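# Move shorts from hanger into basket, rehang the hanger

## Task

Remove the shorts from their hanger and lower them into the basket. Releasing them, or a third or more of them, from above the rim may fail the job even if a gripper still holds some of the cloth. All of the shorts must end up inside the basket, and any cloth left hanging over the rim lowers the score. Put the hanger back on the rail. At the end every other hanger must still be on the rail and the rack must be standing upright.

## Robot and tools

Robot: two 6-joint arms, left_arm and right_arm, each with a parallel two-finger gripper. Root links in the scene frame: left_arm at (-0.043, +0.232, 0) m, quat_wxyz (+1.000, 0, 0, -0.016); right_arm at (-0.007, -0.284, 0) m, quat_wxyz (+1.000, 0, 0, +0.016). A two-camera stand is fixed to the floor behind them.

Frames. Scene frame: origin at table-top height, halfway between the nominal bases; +x points out over the table, +z up, and left_arm sits on the +y side (arm names do not match image sides). Hand poses, velocities, targets and wrist-camera poses are reported in each arm's own base frame. Fixed cameras and the table use the scene frame. Offsets you command are along the axes of that arm's current Hand target. The fingers point along the gripper's +z and open along its y. end_effector_position is the point between the pads, just under 1 cm behind the tips.

execute_actions(actions, cameras). actions is a list of actions; each action is up to 15 rows, one per 1/30 s step, and a short action repeats its final row for the remaining steps. Every row is 14 numbers in [-1, 1]: left_arm dx, dy, dz, rx, ry, rz, opening, then right_arm the same seven, always all 14. The six pose numbers are an offset from that arm's Hand target as it was when the action began (not from the prior row); 1.0 equals 0.6 m or 180 degrees, and rx, ry, rz form one rotation vector. Since each new action starts from the current Hand target, repeating an offset moves again. Sending six zeros re-requests the Hand target. Opening is absolute: +1 fully open (about 87 mm between pads), +0.5 about 69, 0 about 43, -0.5 about 18, -1 closed. Images return only when actions is empty or cameras names some. An empty list also reports the scene number and task.

move(target, speed, blend, opening_speed, blocking, cameras). target is one 14-number row as above, or up to 15 such rows; every row is an offset from the same starting Hand targets, not from the previous row. The gripper travels a straight line, turning the short way. speed is m/s per arm path, 0.002 to 2.9, default 0.25 (turns up to twice that in rad/s), one value or one per target. blend (m) rounds corners between listed targets; 0 stops at each. opening_speed (per second on the -1..+1 scale, at least 0.2) ramps the fingers. blocking=false returns after about 0.5 s while the move continues. All paths finish together, last at least 0.5 s and are cut at 10 s. Paths ignore obstacles and the other arm; grippers lag and can overshoot speed, especially with a straight arm. Steer around an arm's own base rather than near it, or its shoulder may flip. The result adds a move: line (done, off_target, moving, held, fault) plus limits such as paced (pose clipped) or held (steps withheld). done means at rest within 10 mm and 2 degrees; neither done nor off_target says anything about contact.

wait(seconds 0 to 10) lets the scene run with last commands held. stop brakes a running move. zoom_image(camera, region [x0, y0, x1, y1] pixels, at most 504 by 504) enlarges part of the newest image. Cameras: cam_head_left, cam_head_right, cam_high, cam_low (504x504), cam_left_wrist, cam_right_wrist (896x504). read_manual gives licence texts only. finished_scene(scene) ends the scene irreversibly; call nothing after it in that reply. Scene 1 is practice.

Result lines: end_effector_position (m) and quaternion per arm in its base frame; Hand target (last commanded pose after clipping; next offsets count from it); Tool commands; grip_measured on the command scale (in Joint positions the gripper reads 0 closed to 1 open); joint torques (wrapping at ±28 N m on joints 1 to 3); Joint velocities, possibly shown as within noise.

Control behaviour: each step the commanded orientation is limited to 40 degrees from the measured one. Grippers often stop short or sag, especially far out; check each result and send the remaining distance as a new offset, and correct any tilt. An arm blocked by something keeps pushing until you command its target back. To grip, command about 0.04 below the grip_measured reading at first contact for full force (about 20 N per pad); less grips more gently. Send each gripper's current opening again to keep it unchanged, since 0 is a real command.

Avoid: dropping the shorts from above the rim, releasing anything while it moves, slamming or hard pushes, hitting fixed or heavy things, knocking the rack or other hangers, anything leaving the table, and any contact or squeeze between the two arms or grippers. Motor heat rises from holding loads, reaching far or pushing toward unreachable poses; MOTOR HOT appears at 75 °C, at 90 °C the arm folds and idles, at 100 °C it falls.

Each tool is called after "Emit:" by a JSON object that holds its "op" and its "data", one argument or row to a line.

## Session

Emit:
{"op": "execute_actions", "data": {
  "actions": []
}}

Scene clock: 0.00 s.
left_arm: end_effector_position=(+0.1464, +0.0000, +0.0785) grip_measured=+1.000 end_effector_quat_wxyz=(+0.383, +0.000, +0.924, +0.000) | right_arm: end_effector_position=(+0.1464, +0.0000, +0.0785) grip_measured=+0.969 end_effector_quat_wxyz=(+0.383, +0.000, +0.924, +0.000)
Joint positions: left_arm=[0 0.283 0.438 -0.94 0 0 1] | right_arm=[0 0.283 0.438 -0.94 0 0 0.984]
Joint velocities: within noise
Joint torques (N m): no reading
Heat: left arm: 42 °C; right arm: 39 °C.
Hand target: left_arm +0.1459, +0.0000, +0.0798; +0.382, +0.000, +0.924, +0.000 | right_arm +0.1468, +0.0000, +0.0807; +0.385, +0.000, +0.923, +0.000
Tool commands: left_gripper/opening=+1.0 right_gripper/opening=+1.0

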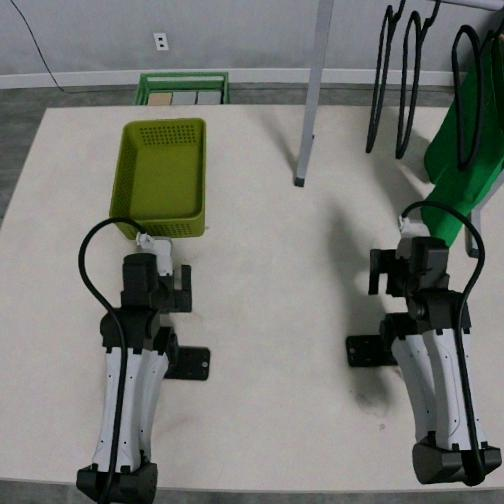

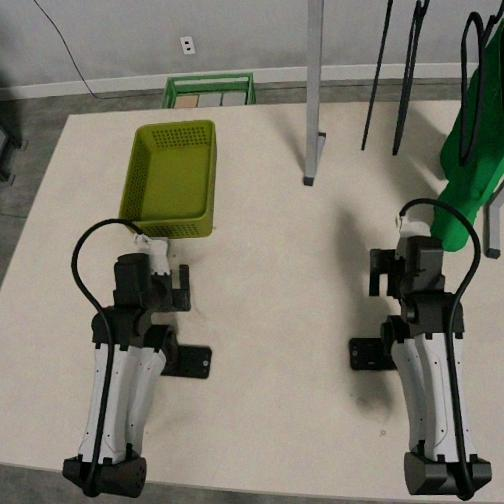

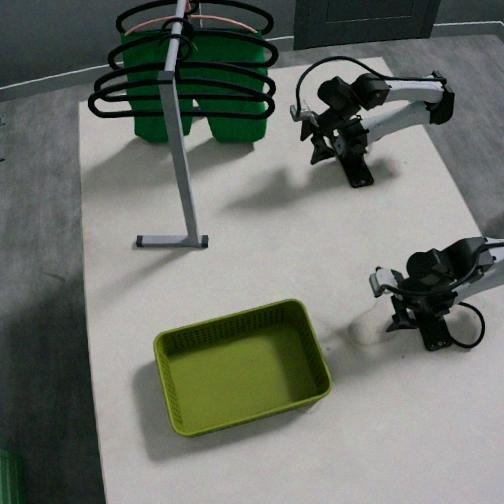

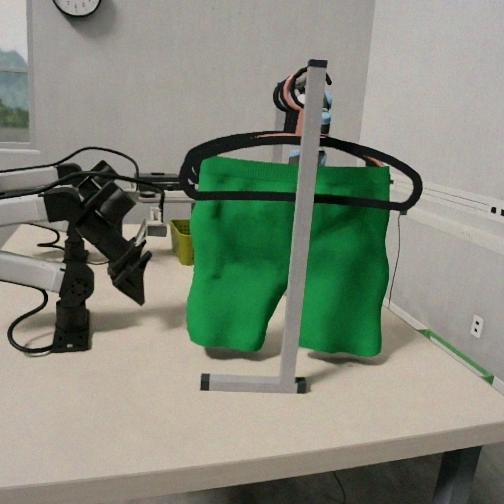

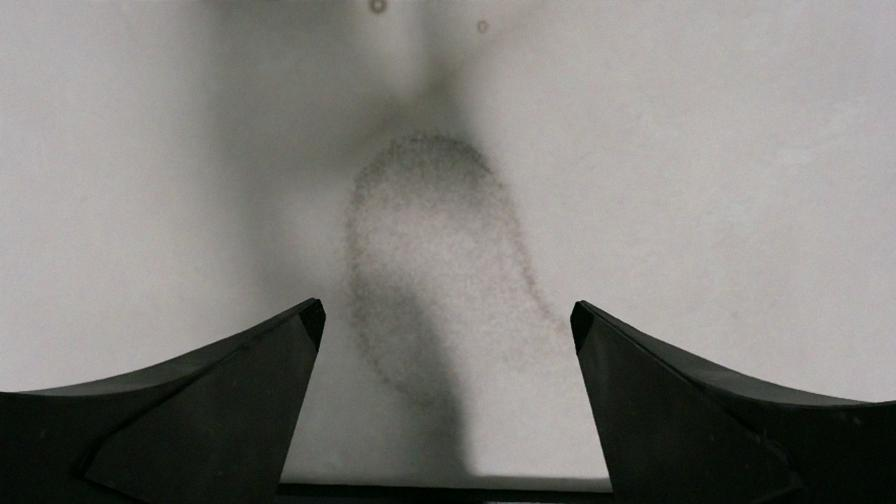

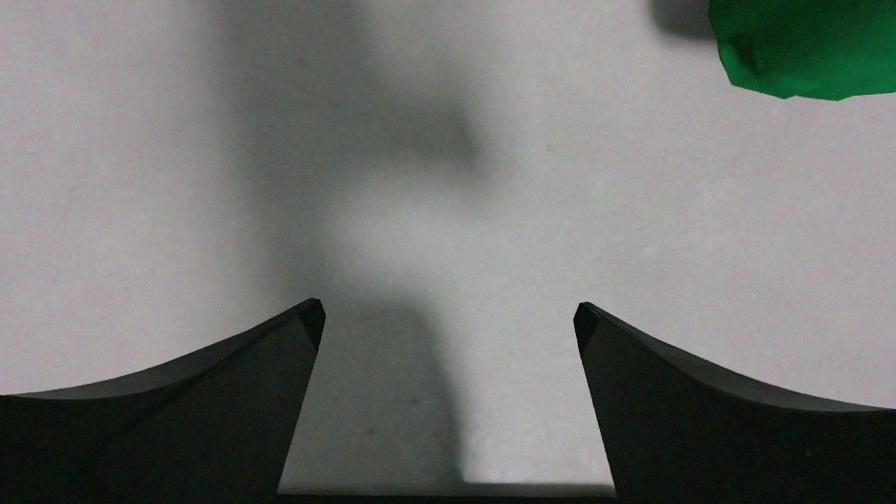

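Emit:
{"op": "move", "data": {
  "target": [0, 0, 0, 0, 0, 0, 1, -0.4137, -0.1833, -0.3173, 0.0779, -0.1639, 0.0447, 0.15],
  "speed": 0.3,
  "cameras": ["cam_right_wrist", "cam_low", "cam_high"]
}}

Scene clock: 26.57 s.
left_arm: end_effector_position=(+0.1464, +0.0000, +0.0785) grip_measured=+1.000 end_effector_quat_wxyz=(+0.383, +0.000, +0.924, +0.000) | right_arm: end_effector_position=(+0.1864, -0.1117, +0.3888) grip_measured=+0.150 end_effector_quat_wxyz=(+0.602, +0.106, +0.786, -0.092)
Joint positions: left_arm=[0 0.283 0.438 -0.94 0 0 1] | right_arm=[-1.093 0.833 1.46 -0.996 -0.772 -0.28 0.575]
Joint torques (N m): left_arm=[0.13 2.21 7.32 1.5 -0.1 -0.02] | right_arm=[-0.44 1.84 6.86 1.66 -0.25 0.2]
Heat: left arm: 46 °C; right arm: 42 °C.
Hand target: left_arm +0.1459, +0.0000, +0.0798; +0.382, +0.000, +0.924, +0.000 | right_arm +0.1863, -0.1099, +0.3910; +0.603, +0.110, +0.786, -0.085
Off the commanded pose: left_arm 0.001 m, 0 deg | right_arm 0.003 m, 1 deg.
move: done
Images, in order (width x height): cam_high 504x504, cam_low 504x504, cam_right_wrist 896x504.

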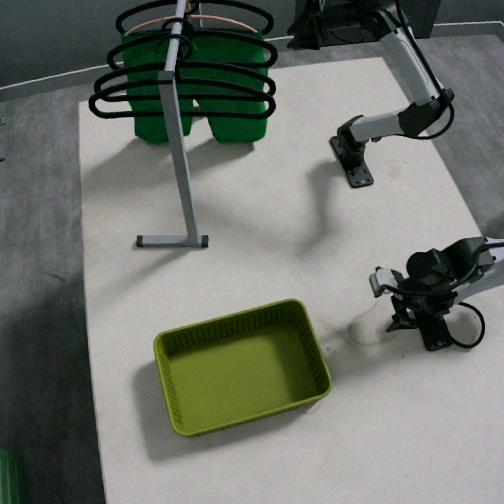

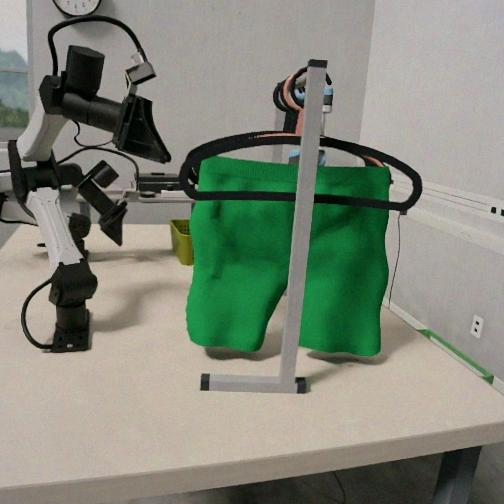

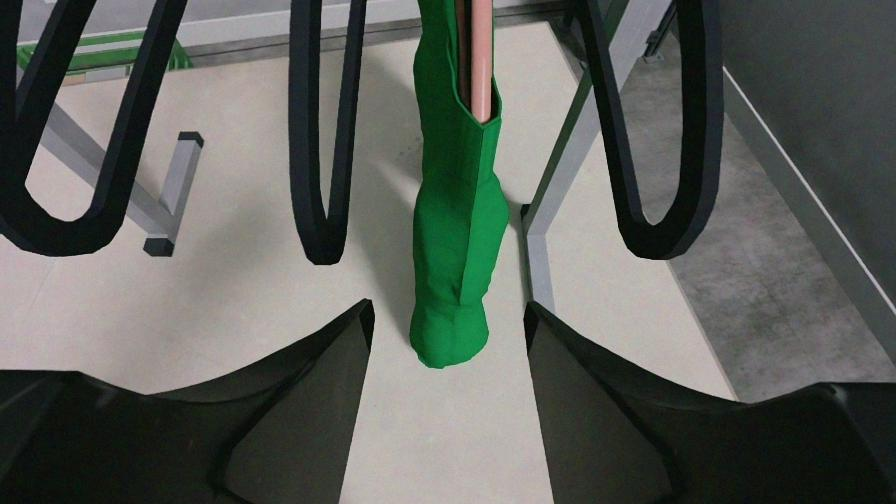

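Emit:
{"op": "move", "data": {
  "target": [
    [0, 0, 0, 0, 0, 0, 1, 0.0457, -0.025, 0.0295, 0, -0.014, 0, 0.02],
    [0, 0, 0, 0, 0, 0, 1, 0.0137, -0.0255, 0.1677, 0, -0.028, 0, 0.02]
  ],
  "speed": [0.15, 0.12],
  "blend": [0.02, 0],
  "cameras": ["cam_right_wrist", "cam_low"]
}}

Scene clock: 64.00 s.
left_arm: end_effector_position=(+0.1464, +0.0000, +0.0785) grip_measured=+1.000 end_effector_quat_wxyz=(+0.383, +0.000, +0.924, +0.000) | right_arm: end_effector_position=(+0.2710, -0.1493, +0.3580) grip_measured=+0.020 end_effector_quat_wxyz=(+0.635, +0.102, +0.760, -0.089)
Joint positions: left_arm=[0 0.283 0.438 -0.94 0 0 1] | right_arm=[-0.752 0.917 1.18 -0.462 -0.471 -0.097 0.51]
Joint torques (N m): left_arm=[0.12 2.21 7.34 1.5 -0.1 -0.03] | right_arm=[0.85 -0.38 6.41 2.07 0.1 0.19]
Heat: left arm: 48 °C; right arm: 43 °C.
Hand target: left_arm +0.1459, +0.0000, +0.0798; +0.382, +0.000, +0.924, +0.000 | right_arm +0.2734, -0.1509, +0.3570; +0.637, +0.107, +0.759, -0.089
Off the commanded pose: left_arm 0.001 m, 0 deg | right_arm 0.003 m, 1 deg.
move: done; blend cut to 0.018 m at target 1
Images, in order (width x height): cam_low 504x504, cam_right_wrist 896x504.

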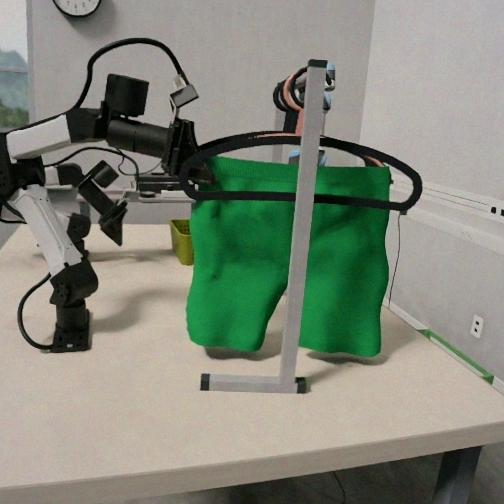

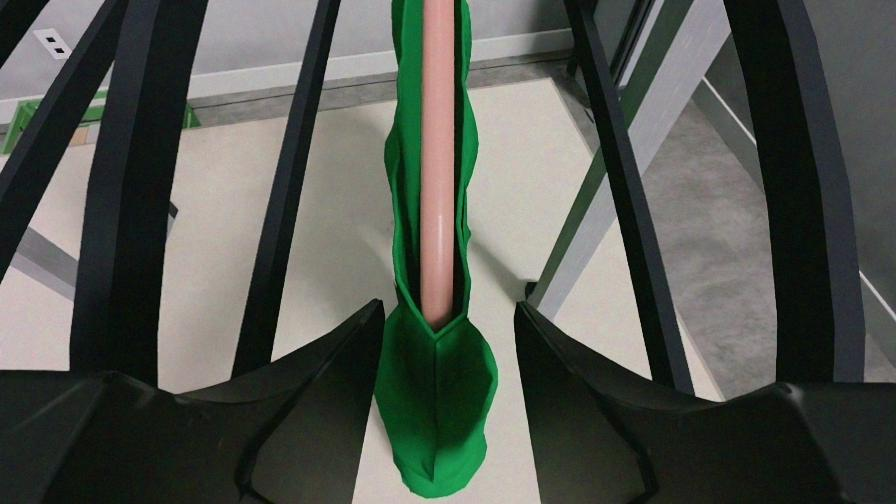

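Emit:
{"op": "move", "data": {
  "target": [
    [0, 0, 0, 0, 0, 0, 1, 0.0133, 0.003, -0.003, 0, 0, 0, 0.02],
    [0, 0, 0, 0, 0, 0, 1, 0.0133, 0.003, -0.003, 0, 0, 0, -1]
  ],
  "speed": 0.1,
  "opening_speed": 1.5,
  "cameras": ["cam_right_wrist"]
}}

Scene clock: 75.13 s.
left_arm: end_effector_position=(+0.1464, +0.0000, +0.0785) grip_measured=+1.000 end_effector_quat_wxyz=(+0.383, +0.000, +0.924, +0.000) | right_arm: end_effector_position=(+0.2704, -0.1493, +0.3481) grip_measured=-0.739 end_effector_quat_wxyz=(+0.632, +0.106, +0.762, -0.087)
Joint positions: left_arm=[0 0.283 0.438 -0.94 0 0 1] | right_arm=[-0.752 0.904 1.141 -0.446 -0.468 -0.094 0.131]
Joint torques (N m): left_arm=[0.13 2.19 7.34 1.5 -0.1 -0.03] | right_arm=[0.94 -1.36 6.28 2.05 0.08 0.17]
Heat: left arm: 48 °C; right arm: 44 °C.
Hand target: left_arm +0.1459, +0.0000, +0.0798; +0.382, +0.000, +0.924, +0.000 | right_arm +0.2708, -0.1483, +0.3494; +0.637, +0.107, +0.759, -0.089
Off the commanded pose: left_arm 0.001 m, 0 deg | right_arm 0.002 m, 1 deg.
move: done
Images, in order (width x height): cam_right_wrist 896x504.

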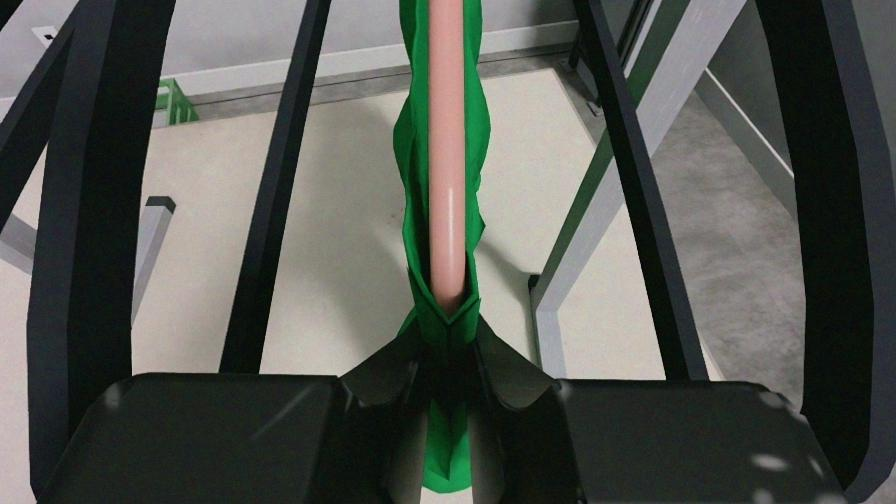

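Emit:
{"op": "move", "data": {
  "target": [
    [0, 0, 0, 0, 0, 0, 1, 0.0655, -0.001, 0.0548, 0, -0.04, 0, -1],
    [0, 0, 0, 0, 0, 0, 1, 0.1042, 0, 0.1287, 0, -0.08, 0, -1],
    [0, 0, 0, 0, 0, 0, 1, 0.1388, 0, 0.1865, 0, -0.1, 0, -1]
  ],
  "speed": 0.08,
  "blend": [0.02, 0.02, 0],
  "cameras": ["cam_right_wrist", "cam_low"]
}}

Scene clock: 89.13 s.
left_arm: end_effector_position=(+0.1464, +0.0000, +0.0785) grip_measured=+1.000 end_effector_quat_wxyz=(+0.383, +0.000, +0.924, +0.000) | right_arm: end_effector_position=(+0.3569, -0.1733, +0.2986) grip_measured=-0.742 end_effector_quat_wxyz=(+0.791, +0.064, +0.594, -0.131)
Joint positions: left_arm=[0 0.283 0.438 -0.94 0 0 1] | right_arm=[-0.588 1.162 0.557 0.91 -0.304 0.037 0.129]
Joint torques (N m): left_arm=[0.14 2.21 7.34 1.5 -0.1 -0.02] | right_arm=[0.76 -0.55 4.21 0.83 0.11 0.17]
Heat: left arm: 48 °C; right arm: 45 °C.
Hand target: left_arm +0.1459, +0.0000, +0.0798; +0.382, +0.000, +0.924, +0.000 | right_arm +0.3629, -0.1746, +0.2480; +0.747, +0.091, +0.650, -0.105
Off the commanded pose: left_arm 0.001 m, 0 deg | right_arm 0.051 m, 9 deg.
move: off_target (right_arm)
Images, in order (width x height): cam_low 504x504, cam_right_wrist 896x504.

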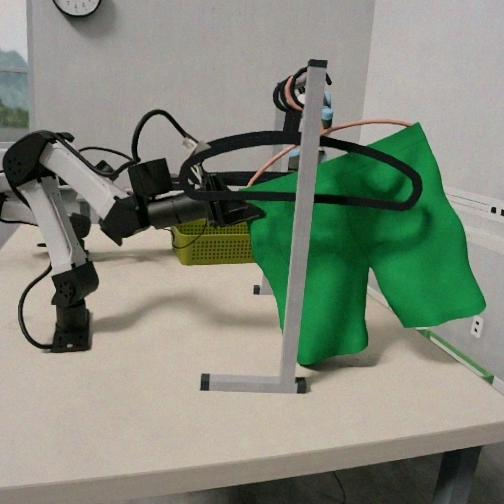

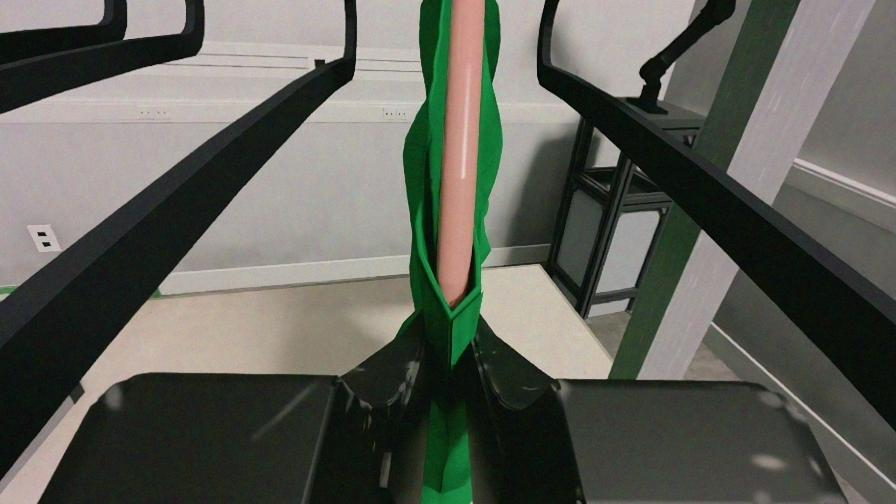

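Emit:
{"op": "move", "data": {
  "target": [0, 0, 0, 0, 0, 0, 1, 0.0948, 0, 0.035, 0, 0, 0, -1],
  "speed": 0.05,
  "cameras": ["cam_right_wrist", "cam_low", "cam_high"]
}}

Scene clock: 100.67 s.
left_arm: end_effector_position=(+0.1464, +0.0000, +0.0785) grip_measured=+1.000 end_effector_quat_wxyz=(+0.383, +0.000, +0.924, +0.000) | right_arm: end_effector_position=(+0.3694, -0.1747, +0.2930) grip_measured=-0.742 end_effector_quat_wxyz=(+0.836, +0.044, +0.525, -0.152)
Joint positions: left_arm=[0 0.283 0.438 -0.94 0 0 1] | right_arm=[-0.557 1.389 0.485 1.383 -0.261 0.038 0.129]
Joint torques (N m): left_arm=[0.13 2.21 7.32 1.5 -0.11 -0.03] | right_arm=[0.62 0.24 0.87 -0.43 -0.01 0.17]
Heat: left arm: 49 °C; right arm: 43 °C.
Hand target: left_arm +0.1459, +0.0000, +0.0798; +0.382, +0.000, +0.924, +0.000 | right_arm +0.3905, -0.1826, +0.1946; +0.747, +0.091, +0.650, -0.105
Off the commanded pose: left_arm 0.001 m, 0 deg | right_arm 0.101 m, 19 deg.
move: off_target (right_arm)
Images, in order (width x height): cam_high 504x504, cam_low 504x504, cam_right_wrist 896x504.

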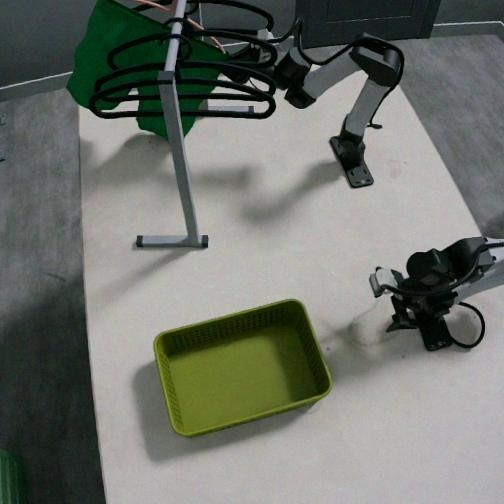

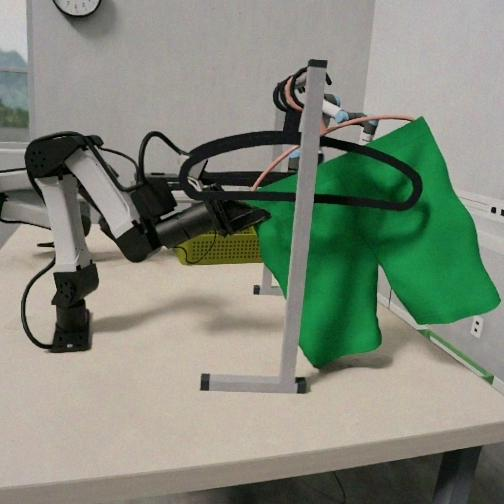

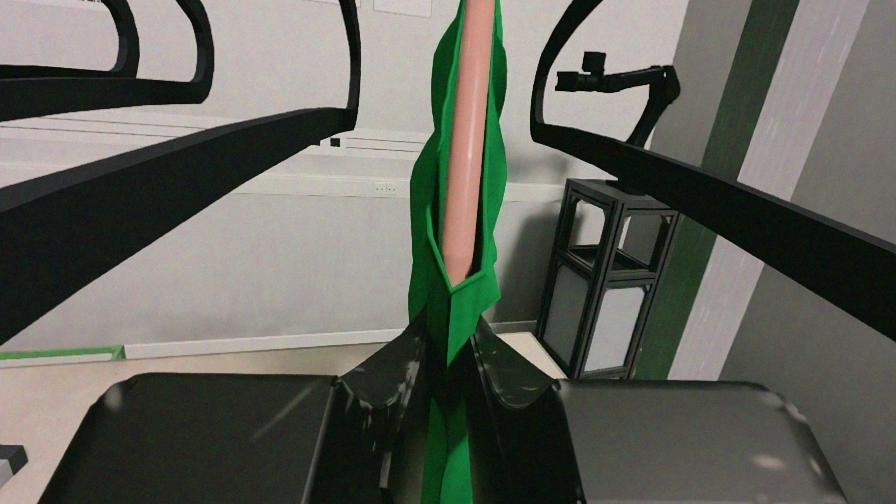

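Emit:
{"op": "move", "data": {
  "target": [0, 0, 0, 0, 0, 0, 1, 0.066, 0, 0.0, 0, 0, 0, -1],
  "speed": 0.05,
  "cameras": ["cam_right_wrist", "cam_low"]
}}

Scene clock: 112.13 s.
left_arm: end_effector_position=(+0.1464, +0.0000, +0.0785) grip_measured=+1.000 end_effector_quat_wxyz=(+0.383, +0.000, +0.924, +0.000) | right_arm: end_effector_position=(+0.3900, -0.1853, +0.1499) grip_measured=-0.953 end_effector_quat_wxyz=(+0.742, +0.099, +0.654, -0.107)
Joint positions: left_arm=[0 0.283 0.438 -0.94 0 0 1] | right_arm=[-0.549 1.691 0.425 1.395 -0.253 0.04 0.023]
Joint torques (N m): left_arm=[0.13 2.21 7.34 1.5 -0.1 -0.02] | right_arm=[0.75 -4.66 7.08 1.88 -0.05 0.09]
Heat: left arm: 49 °C; right arm: 42 °C.
Hand target: left_arm +0.1459, +0.0000, +0.0798; +0.382, +0.000, +0.924, +0.000 | right_arm +0.3958, -0.1842, +0.1555; +0.747, +0.091, +0.650, -0.105
Off the commanded pose: left_arm 0.001 m, 0 deg | right_arm 0.008 m, 1 deg.
move: done
Images, in order (width x height): cam_low 504x504, cam_right_wrist 896x504.

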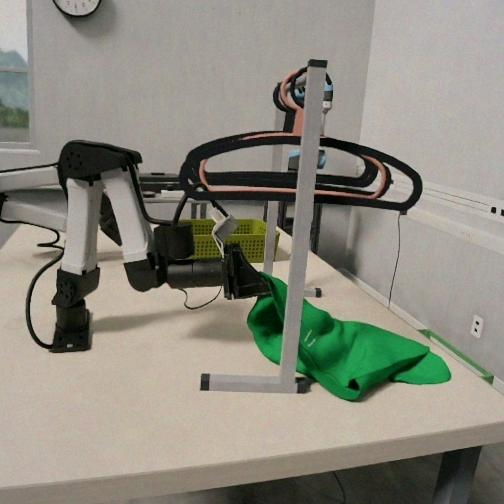

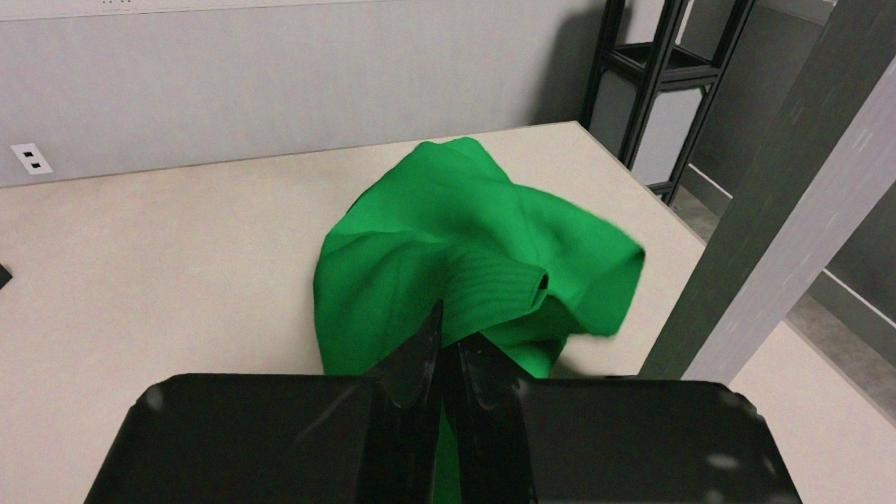

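Emit:
{"op": "move", "data": {
  "target": [
    [0, 0, 0, 0, 0, 0, 1, 0.0408, 0.1092, -0.1348, -0.0613, 0.0997, -0.0011, -1],
    [0, 0, 0, 0, 0, 0, 1, -0.0075, 0.3038, -0.3593, -0.1728, 0.1517, -0.0182, -1],
    [0, 0, 0, 0, 0, 0, 1, -0.0712, 0.535, -0.4525, -0.2837, 0.1709, -0.0425, -1],
    [0, 0, 0, 0, 0, 0, 1, -0.4687, 0.6657, -0.4068, -0.3366, 0.2155, -0.0809, -1]
  ],
  "speed": [0.12, 0.18, 0.2, 0.2],
  "blend": [0.03, 0.04, 0.04, 0],
  "cameras": ["all"]
}}

Scene clock: 126.57 s.
left_arm: end_effector_position=(+0.1464, +0.0000, +0.0785) grip_measured=+1.000 end_effector_quat_wxyz=(+0.383, +0.000, +0.924, +0.000) | right_arm: end_effector_position=(+0.2365, +0.2723, +0.3918) grip_measured=-0.953 end_effector_quat_wxyz=(+0.417, -0.334, +0.829, +0.167)
Joint positions: left_arm=[0 0.283 0.438 -0.94 0 0 1] | right_arm=[0.899 1.602 2.258 -1.298 0.108 0.079 0.023]
Joint torques (N m): left_arm=[0.12 2.22 7.31 1.5 -0.1 -0.03] | right_arm=[0.83 -4.01 7.69 1.92 -0.01 0.01]
Heat: left arm: 49 °C; right arm: 45 °C.
Hand target: left_arm +0.1459, +0.0000, +0.0798; +0.382, +0.000, +0.924, +0.000 | right_arm +0.2359, +0.2773, +0.3998; +0.427, -0.340, +0.820, +0.176
Off the commanded pose: left_arm 0.001 m, 0 deg | right_arm 0.009 m, 2 deg.
move: done

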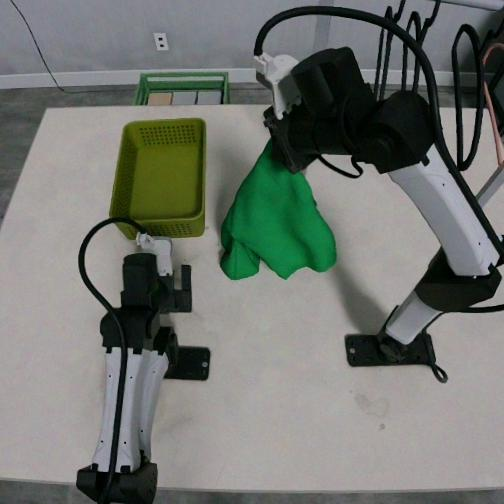

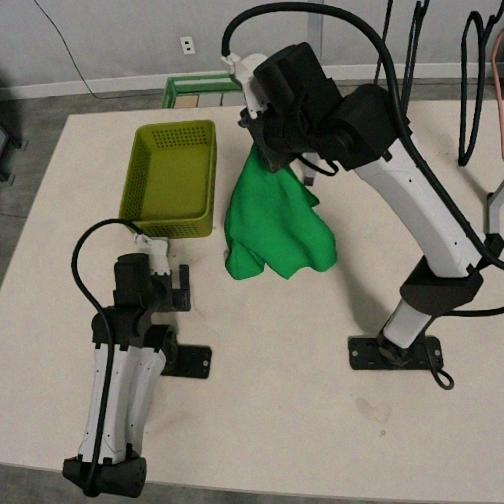

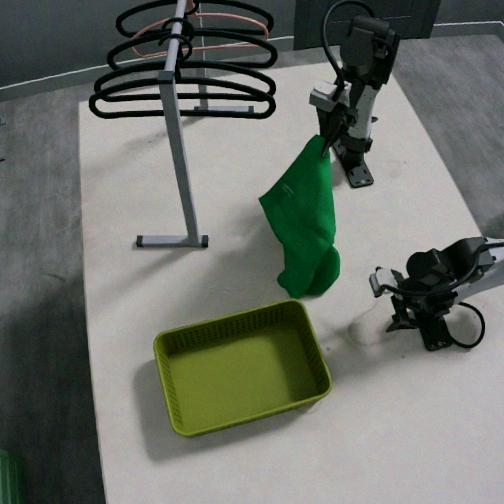

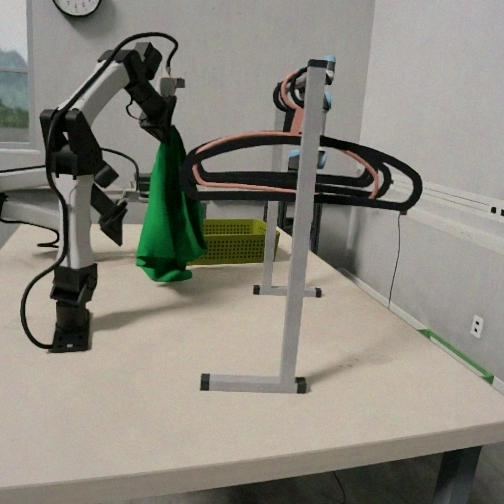

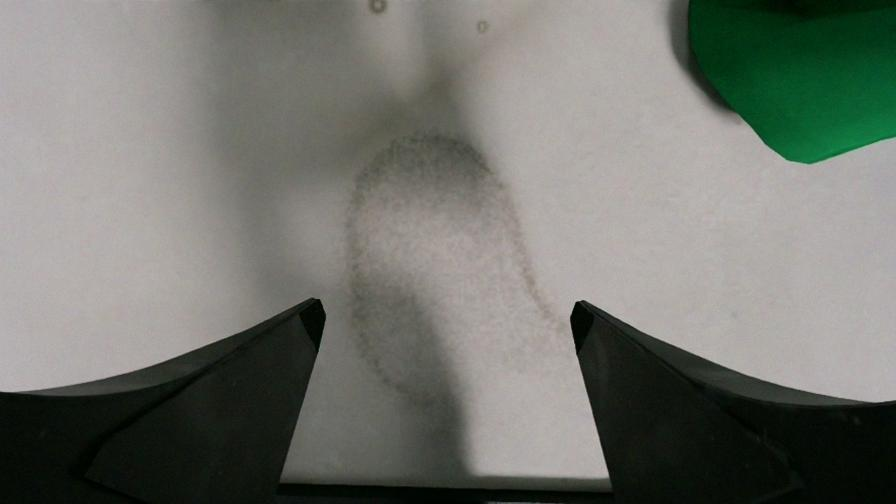

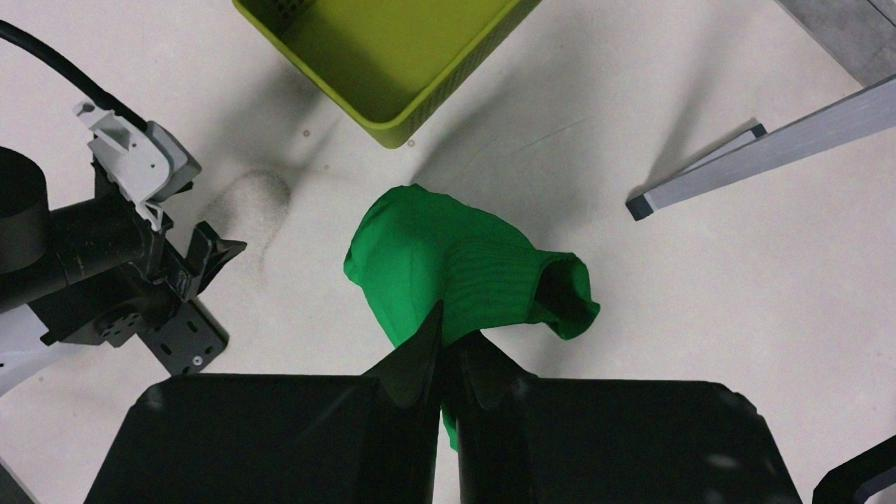

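Emit:
{"op": "move", "data": {
  "target": [0, 0, 0, 0, 0, 0, 1, 0.5198, -0.033, 0.2618, 0, 0.0556, 0, -1],
  "speed": 0.18,
  "cameras": ["cam_right_wrist", "cam_head_left", "cam_high"]
}}

Scene clock: 143.00 s.
left_arm: end_effector_position=(+0.1464, +0.0000, +0.0785) grip_measured=+1.000 end_effector_quat_wxyz=(+0.383, +0.000, +0.924, +0.000) | right_arm: end_effector_position=(+0.2129, +0.2265, +0.0572) grip_measured=-0.953 end_effector_quat_wxyz=(+0.354, -0.350, +0.855, +0.143)
Joint positions: left_arm=[0 0.283 0.438 -0.94 0 0 1] | right_arm=[0.836 1.233 0.589 -0.144 0.044 0.04 0.023]
Joint torques (N m): left_arm=[0.13 2.22 7.32 1.5 -0.1 -0.03] | right_arm=[-0.47 -2.19 6.82 1.85 -0.09 0.02]
Heat: left arm: 49 °C; right arm: 46 °C.
Hand target: left_arm +0.1459, +0.0000, +0.0798; +0.382, +0.000, +0.924, +0.000 | right_arm +0.2144, +0.2276, +0.0543; +0.354, -0.353, +0.854, +0.146
Off the commanded pose: left_arm 0.001 m, 0 deg | right_arm 0.003 m, 1 deg.
move: done
Images, in order (width x height): cam_head_left 504x504, cam_high 504x504, cam_right_wrist 896x504.

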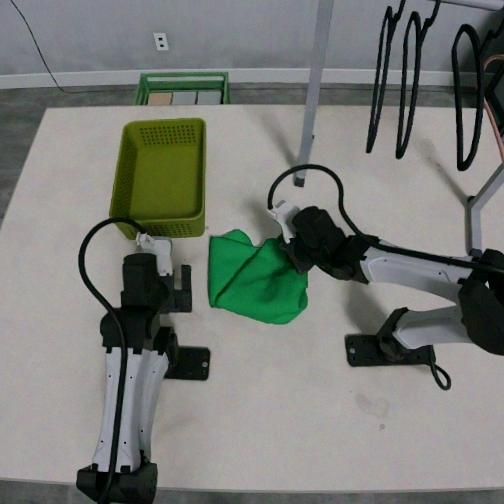

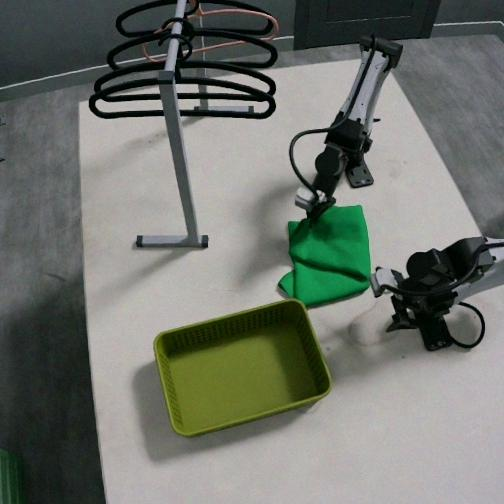

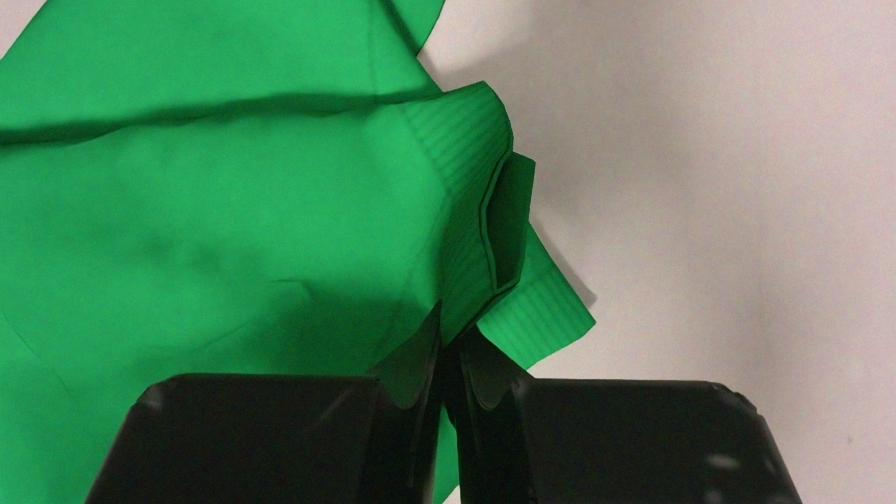

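Emit:
{"op": "move", "data": {
  "target": [
    [-0.1915, -0.05, -0.1388, 0.106, -0.12, 0.044, 1, -0.493, -0.0025, -0.3933, 0, -0.028, 0, -1],
    [-0.383, -0.28, -0.2777, 0.2115, -0.2406, 0.0881, 1, -0.493, -0.0025, -0.3933, 0, -0.028, 0, -1]
  ],
  "speed": 0.2,
  "blend": [0.04, 0],
  "cameras": ["cam_left_wrist", "cam_right_wrist", "cam_low", "cam_high", "cam_head_left"]
}}

Scene clock: 158.43 s.
left_arm: end_effector_position=(+0.1894, -0.1693, +0.3480) grip_measured=+1.000 end_effector_quat_wxyz=(+0.654, +0.246, +0.671, -0.247) | right_arm: end_effector_position=(+0.2415, +0.2544, +0.4243) grip_measured=-0.953 end_effector_quat_wxyz=(+0.418, -0.338, +0.825, +0.173)
Joint positions: left_arm=[-0.761 0.561 0.915 -0.376 -0.048 -0.012 1] | right_arm=[0.826 1.814 2.778 -1.596 0.036 0.03 0.023]
Joint torques (N m): left_arm=[-0.43 2.17 8.87 1.94 -0.25 0.12] | right_arm=[-0.47 -4.25 5.46 1.97 -0.05 0.01]
Heat: left arm: 49 °C; right arm: 47 °C.
Hand target: left_arm +0.1908, -0.1680, +0.3600; +0.665, +0.243, +0.663, -0.243 | right_arm +0.2453, +0.2566, +0.4303; +0.391, -0.347, +0.837, +0.162
Off the commanded pose: left_arm 0.012 m, 2 deg | right_arm 0.007 m, 4 deg.
joint read past its limit (right arm) — joint 4 (wrist pitch), lower limit.
joint sent to its limit (right arm) — joint 4 (wrist pitch), lower limit. The joint targets are off in orientation, not in position.
move: off_target (left_arm, right_arm)
Images, in order (width x height): cam_head_left 504x504, cam_high 504x504, cam_low 504x504, cam_left_wrist 896x504, cam_right_wrist 896x504.

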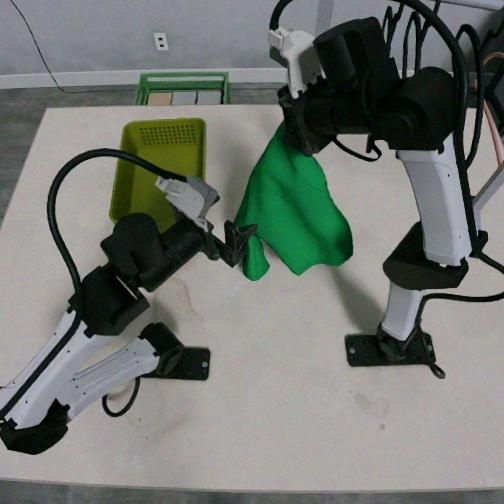

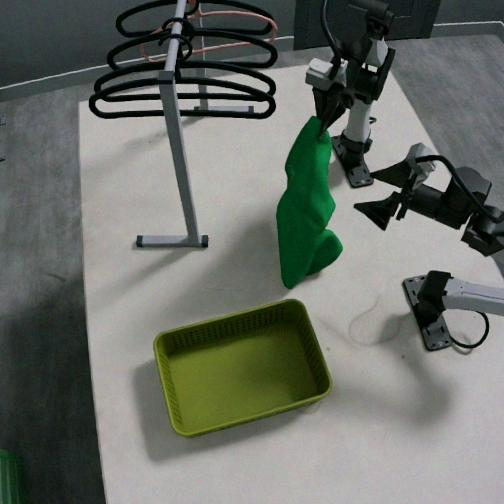

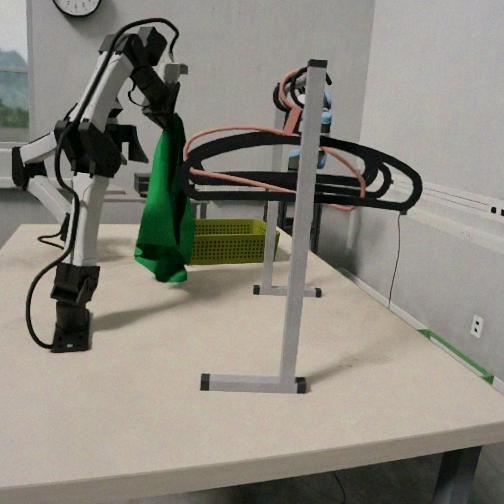

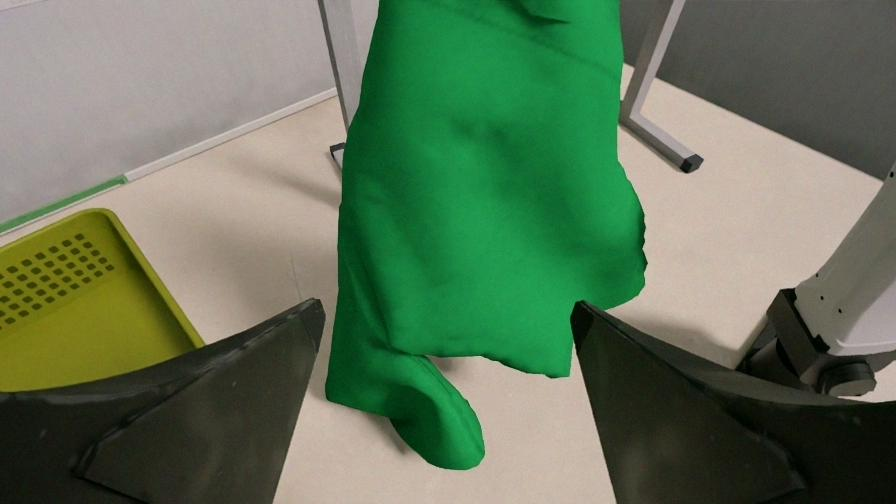

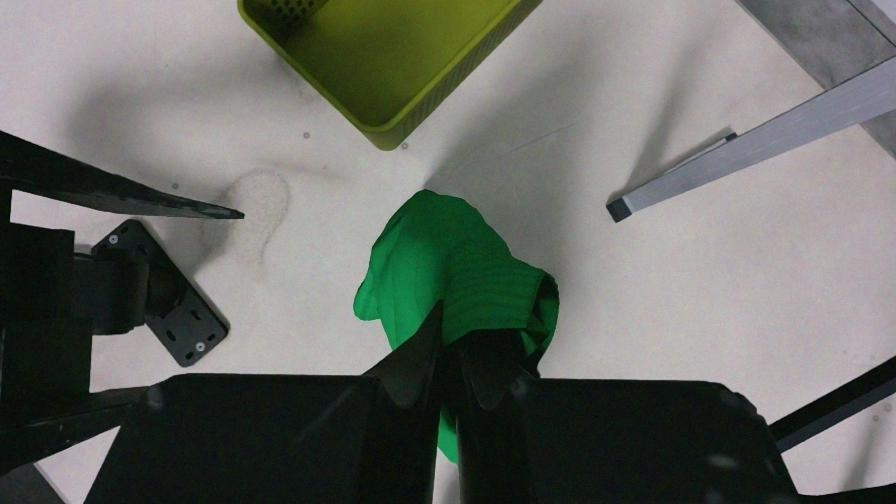

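Emit:
{"op": "move", "data": {
  "target": [0.0217, 0.1075, 0.0445, 0.2, 0, 0, 1, 0, 0, 0, -0.2215, -0.0627, -0.1495, -1],
  "speed": 0.2,
  "cameras": ["cam_left_wrist", "cam_right_wrist", "cam_high"]
}}

Scene clock: 173.57 s.
left_arm: end_effector_position=(+0.2533, -0.1369, +0.3378) grip_measured=+1.000 end_effector_quat_wxyz=(+0.552, +0.427, +0.565, -0.440) | right_arm: end_effector_position=(+0.2428, +0.2545, +0.4285) grip_measured=-0.953 end_effector_quat_wxyz=(-0.398, +0.592, -0.595, -0.369)
Joint positions: left_arm=[0.156 1.058 0.976 0.039 1.476 0.016 1] | right_arm=[0.443 1.821 2.645 -1.594 -0.94 -0.699 0.023]
Joint torques (N m): left_arm=[0.62 -1.88 9.31 1.36 0.09 -0.05] | right_arm=[-0.39 -4.78 3.86 1.59 -0.65 0.02]
Heat: left arm: 50 °C; right arm: 49 °C.
Hand target: left_arm +0.2529, -0.1360, +0.3471; +0.557, +0.437, +0.556, -0.436 | right_arm +0.2452, +0.2567, +0.4303; -0.355, +0.622, -0.590, -0.373
Off the commanded pose: left_arm 0.009 m, 2 deg | right_arm 0.004 m, 6 deg.
joint read past its limit (right arm) — joint 4 (wrist pitch), lower limit.
joint sent to its limit (right arm) — joint 4 (wrist pitch), lower limit. The joint targets are off in orientation, not in position.
move: off_target (right_arm)
Images, in order (width x height): cam_high 504x504, cam_left_wrist 896x504, cam_right_wrist 896x504.

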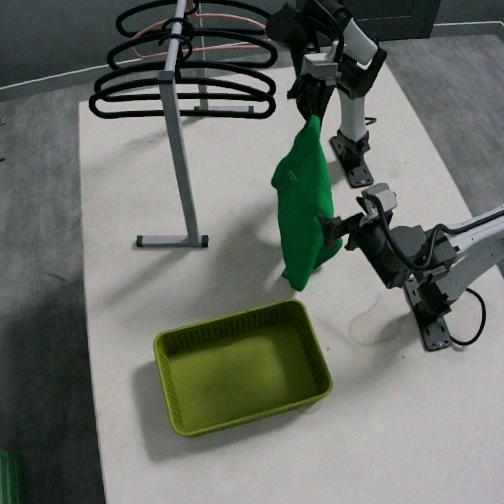

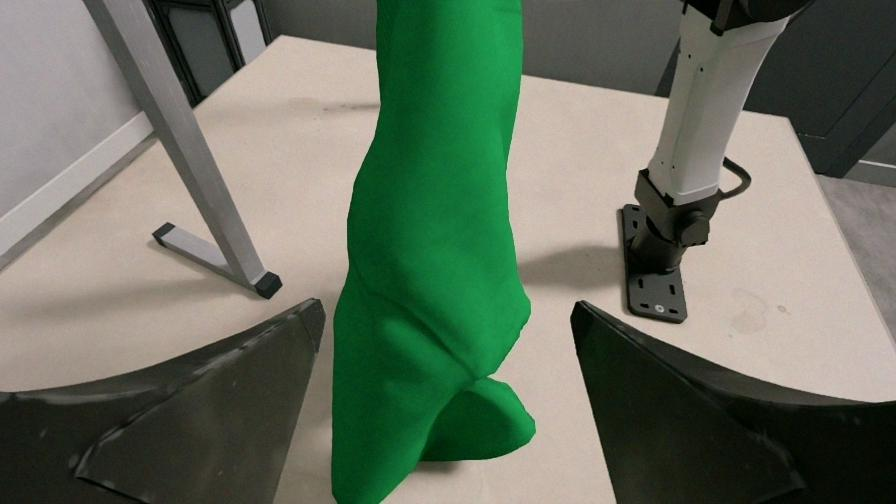

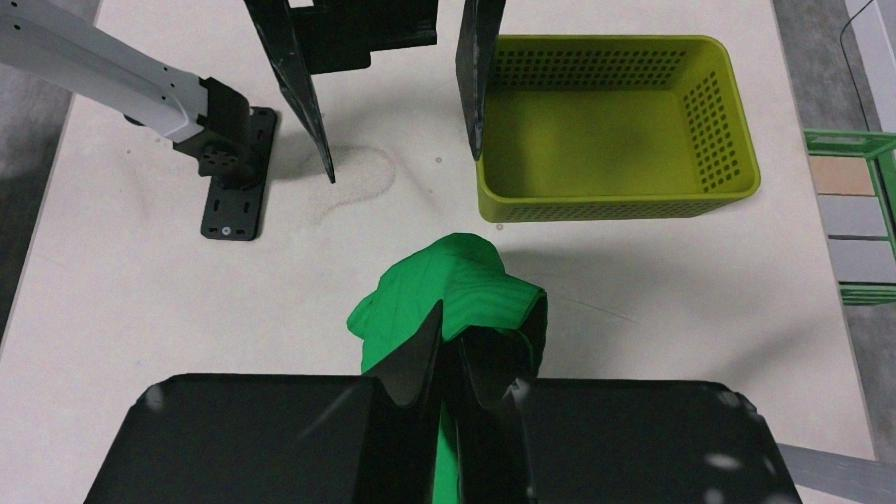

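Emit:
{"op": "move", "data": {
  "target": [
    [0, 0.0067, 0.1917, 0, 0, 0, 1, 0, 0, 0, 0, 0, 0, -1],
    [0, 0.0067, 0.1917, 0, 0, 0, -1, 0, 0, 0, 0, 0, 0, -1]
  ],
  "speed": 0.12,
  "opening_speed": 1.5,
  "cameras": ["cam_left_wrist", "cam_right_wrist", "cam_high"]
}}

Scene clock: 189.30 s.
left_arm: end_effector_position=(+0.2803, -0.2447, +0.3361) grip_measured=-0.842 end_effector_quat_wxyz=(+0.548, +0.438, +0.561, -0.439) | right_arm: end_effector_position=(+0.2421, +0.2549, +0.4289) grip_measured=-0.953 end_effector_quat_wxyz=(-0.398, +0.593, -0.594, -0.371)
Joint positions: left_arm=[-0.3 1.208 1.055 0.125 1.038 0.011 0.079] | right_arm=[0.443 1.821 2.645 -1.594 -0.945 -0.699 0.023]
Joint torques (N m): left_arm=[-0.29 -2.96 9.96 1.62 -0.19 -0.13] | right_arm=[-0.38 -4.77 3.86 1.59 -0.61 0.01]
Heat: left arm: 51 °C; right arm: 48 °C.
Hand target: left_arm +0.2841, -0.2468, +0.3471; +0.557, +0.437, +0.556, -0.436 | right_arm +0.2452, +0.2567, +0.4303; -0.355, +0.622, -0.590, -0.373
Off the commanded pose: left_arm 0.012 m, 1 deg | right_arm 0.004 m, 6 deg.
joint read past its limit (right arm) — joint 4 (wrist pitch), lower limit.
joint sent to its limit (right arm) — joint 4 (wrist pitch), lower limit. The joint targets are off in orientation, not in position.
move: off_target (left_arm, right_arm); target 2's new opening was sent with left_arm's hand 0.012 m and 1 deg from that target
Images, in order (width x height): cam_high 504x504, cam_left_wrist 896x504, cam_right_wrist 896x504.

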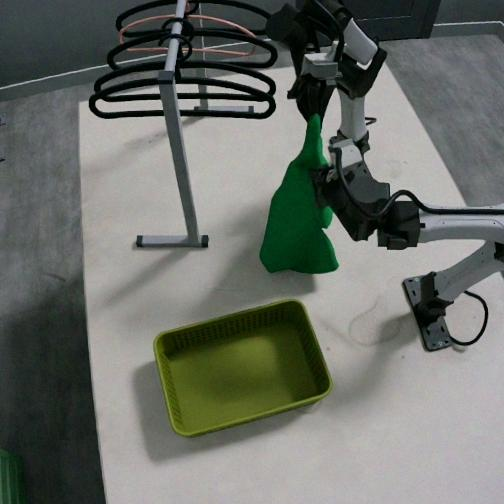

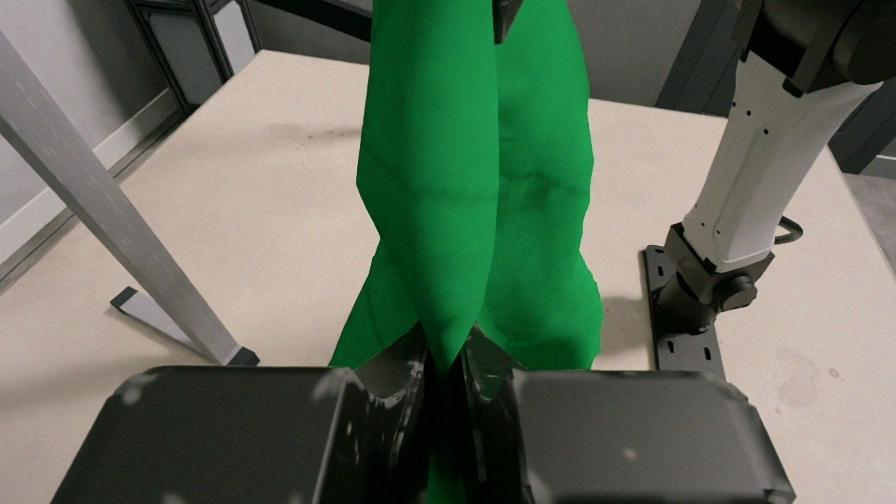

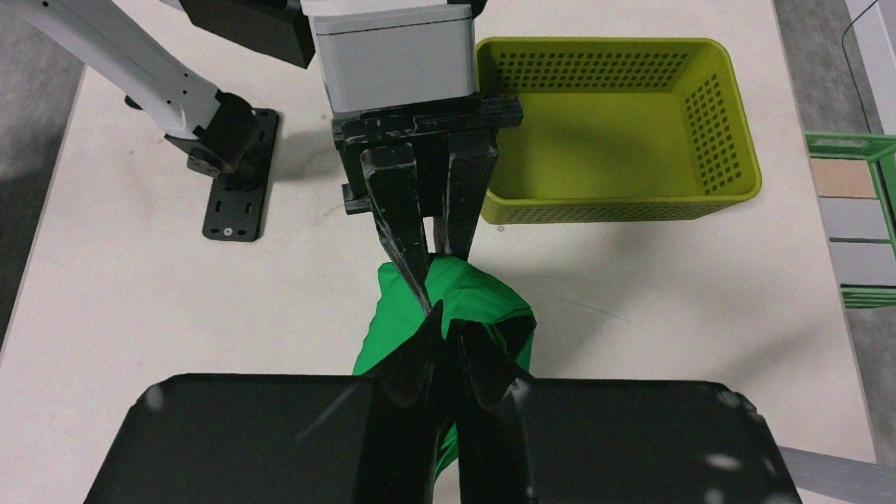

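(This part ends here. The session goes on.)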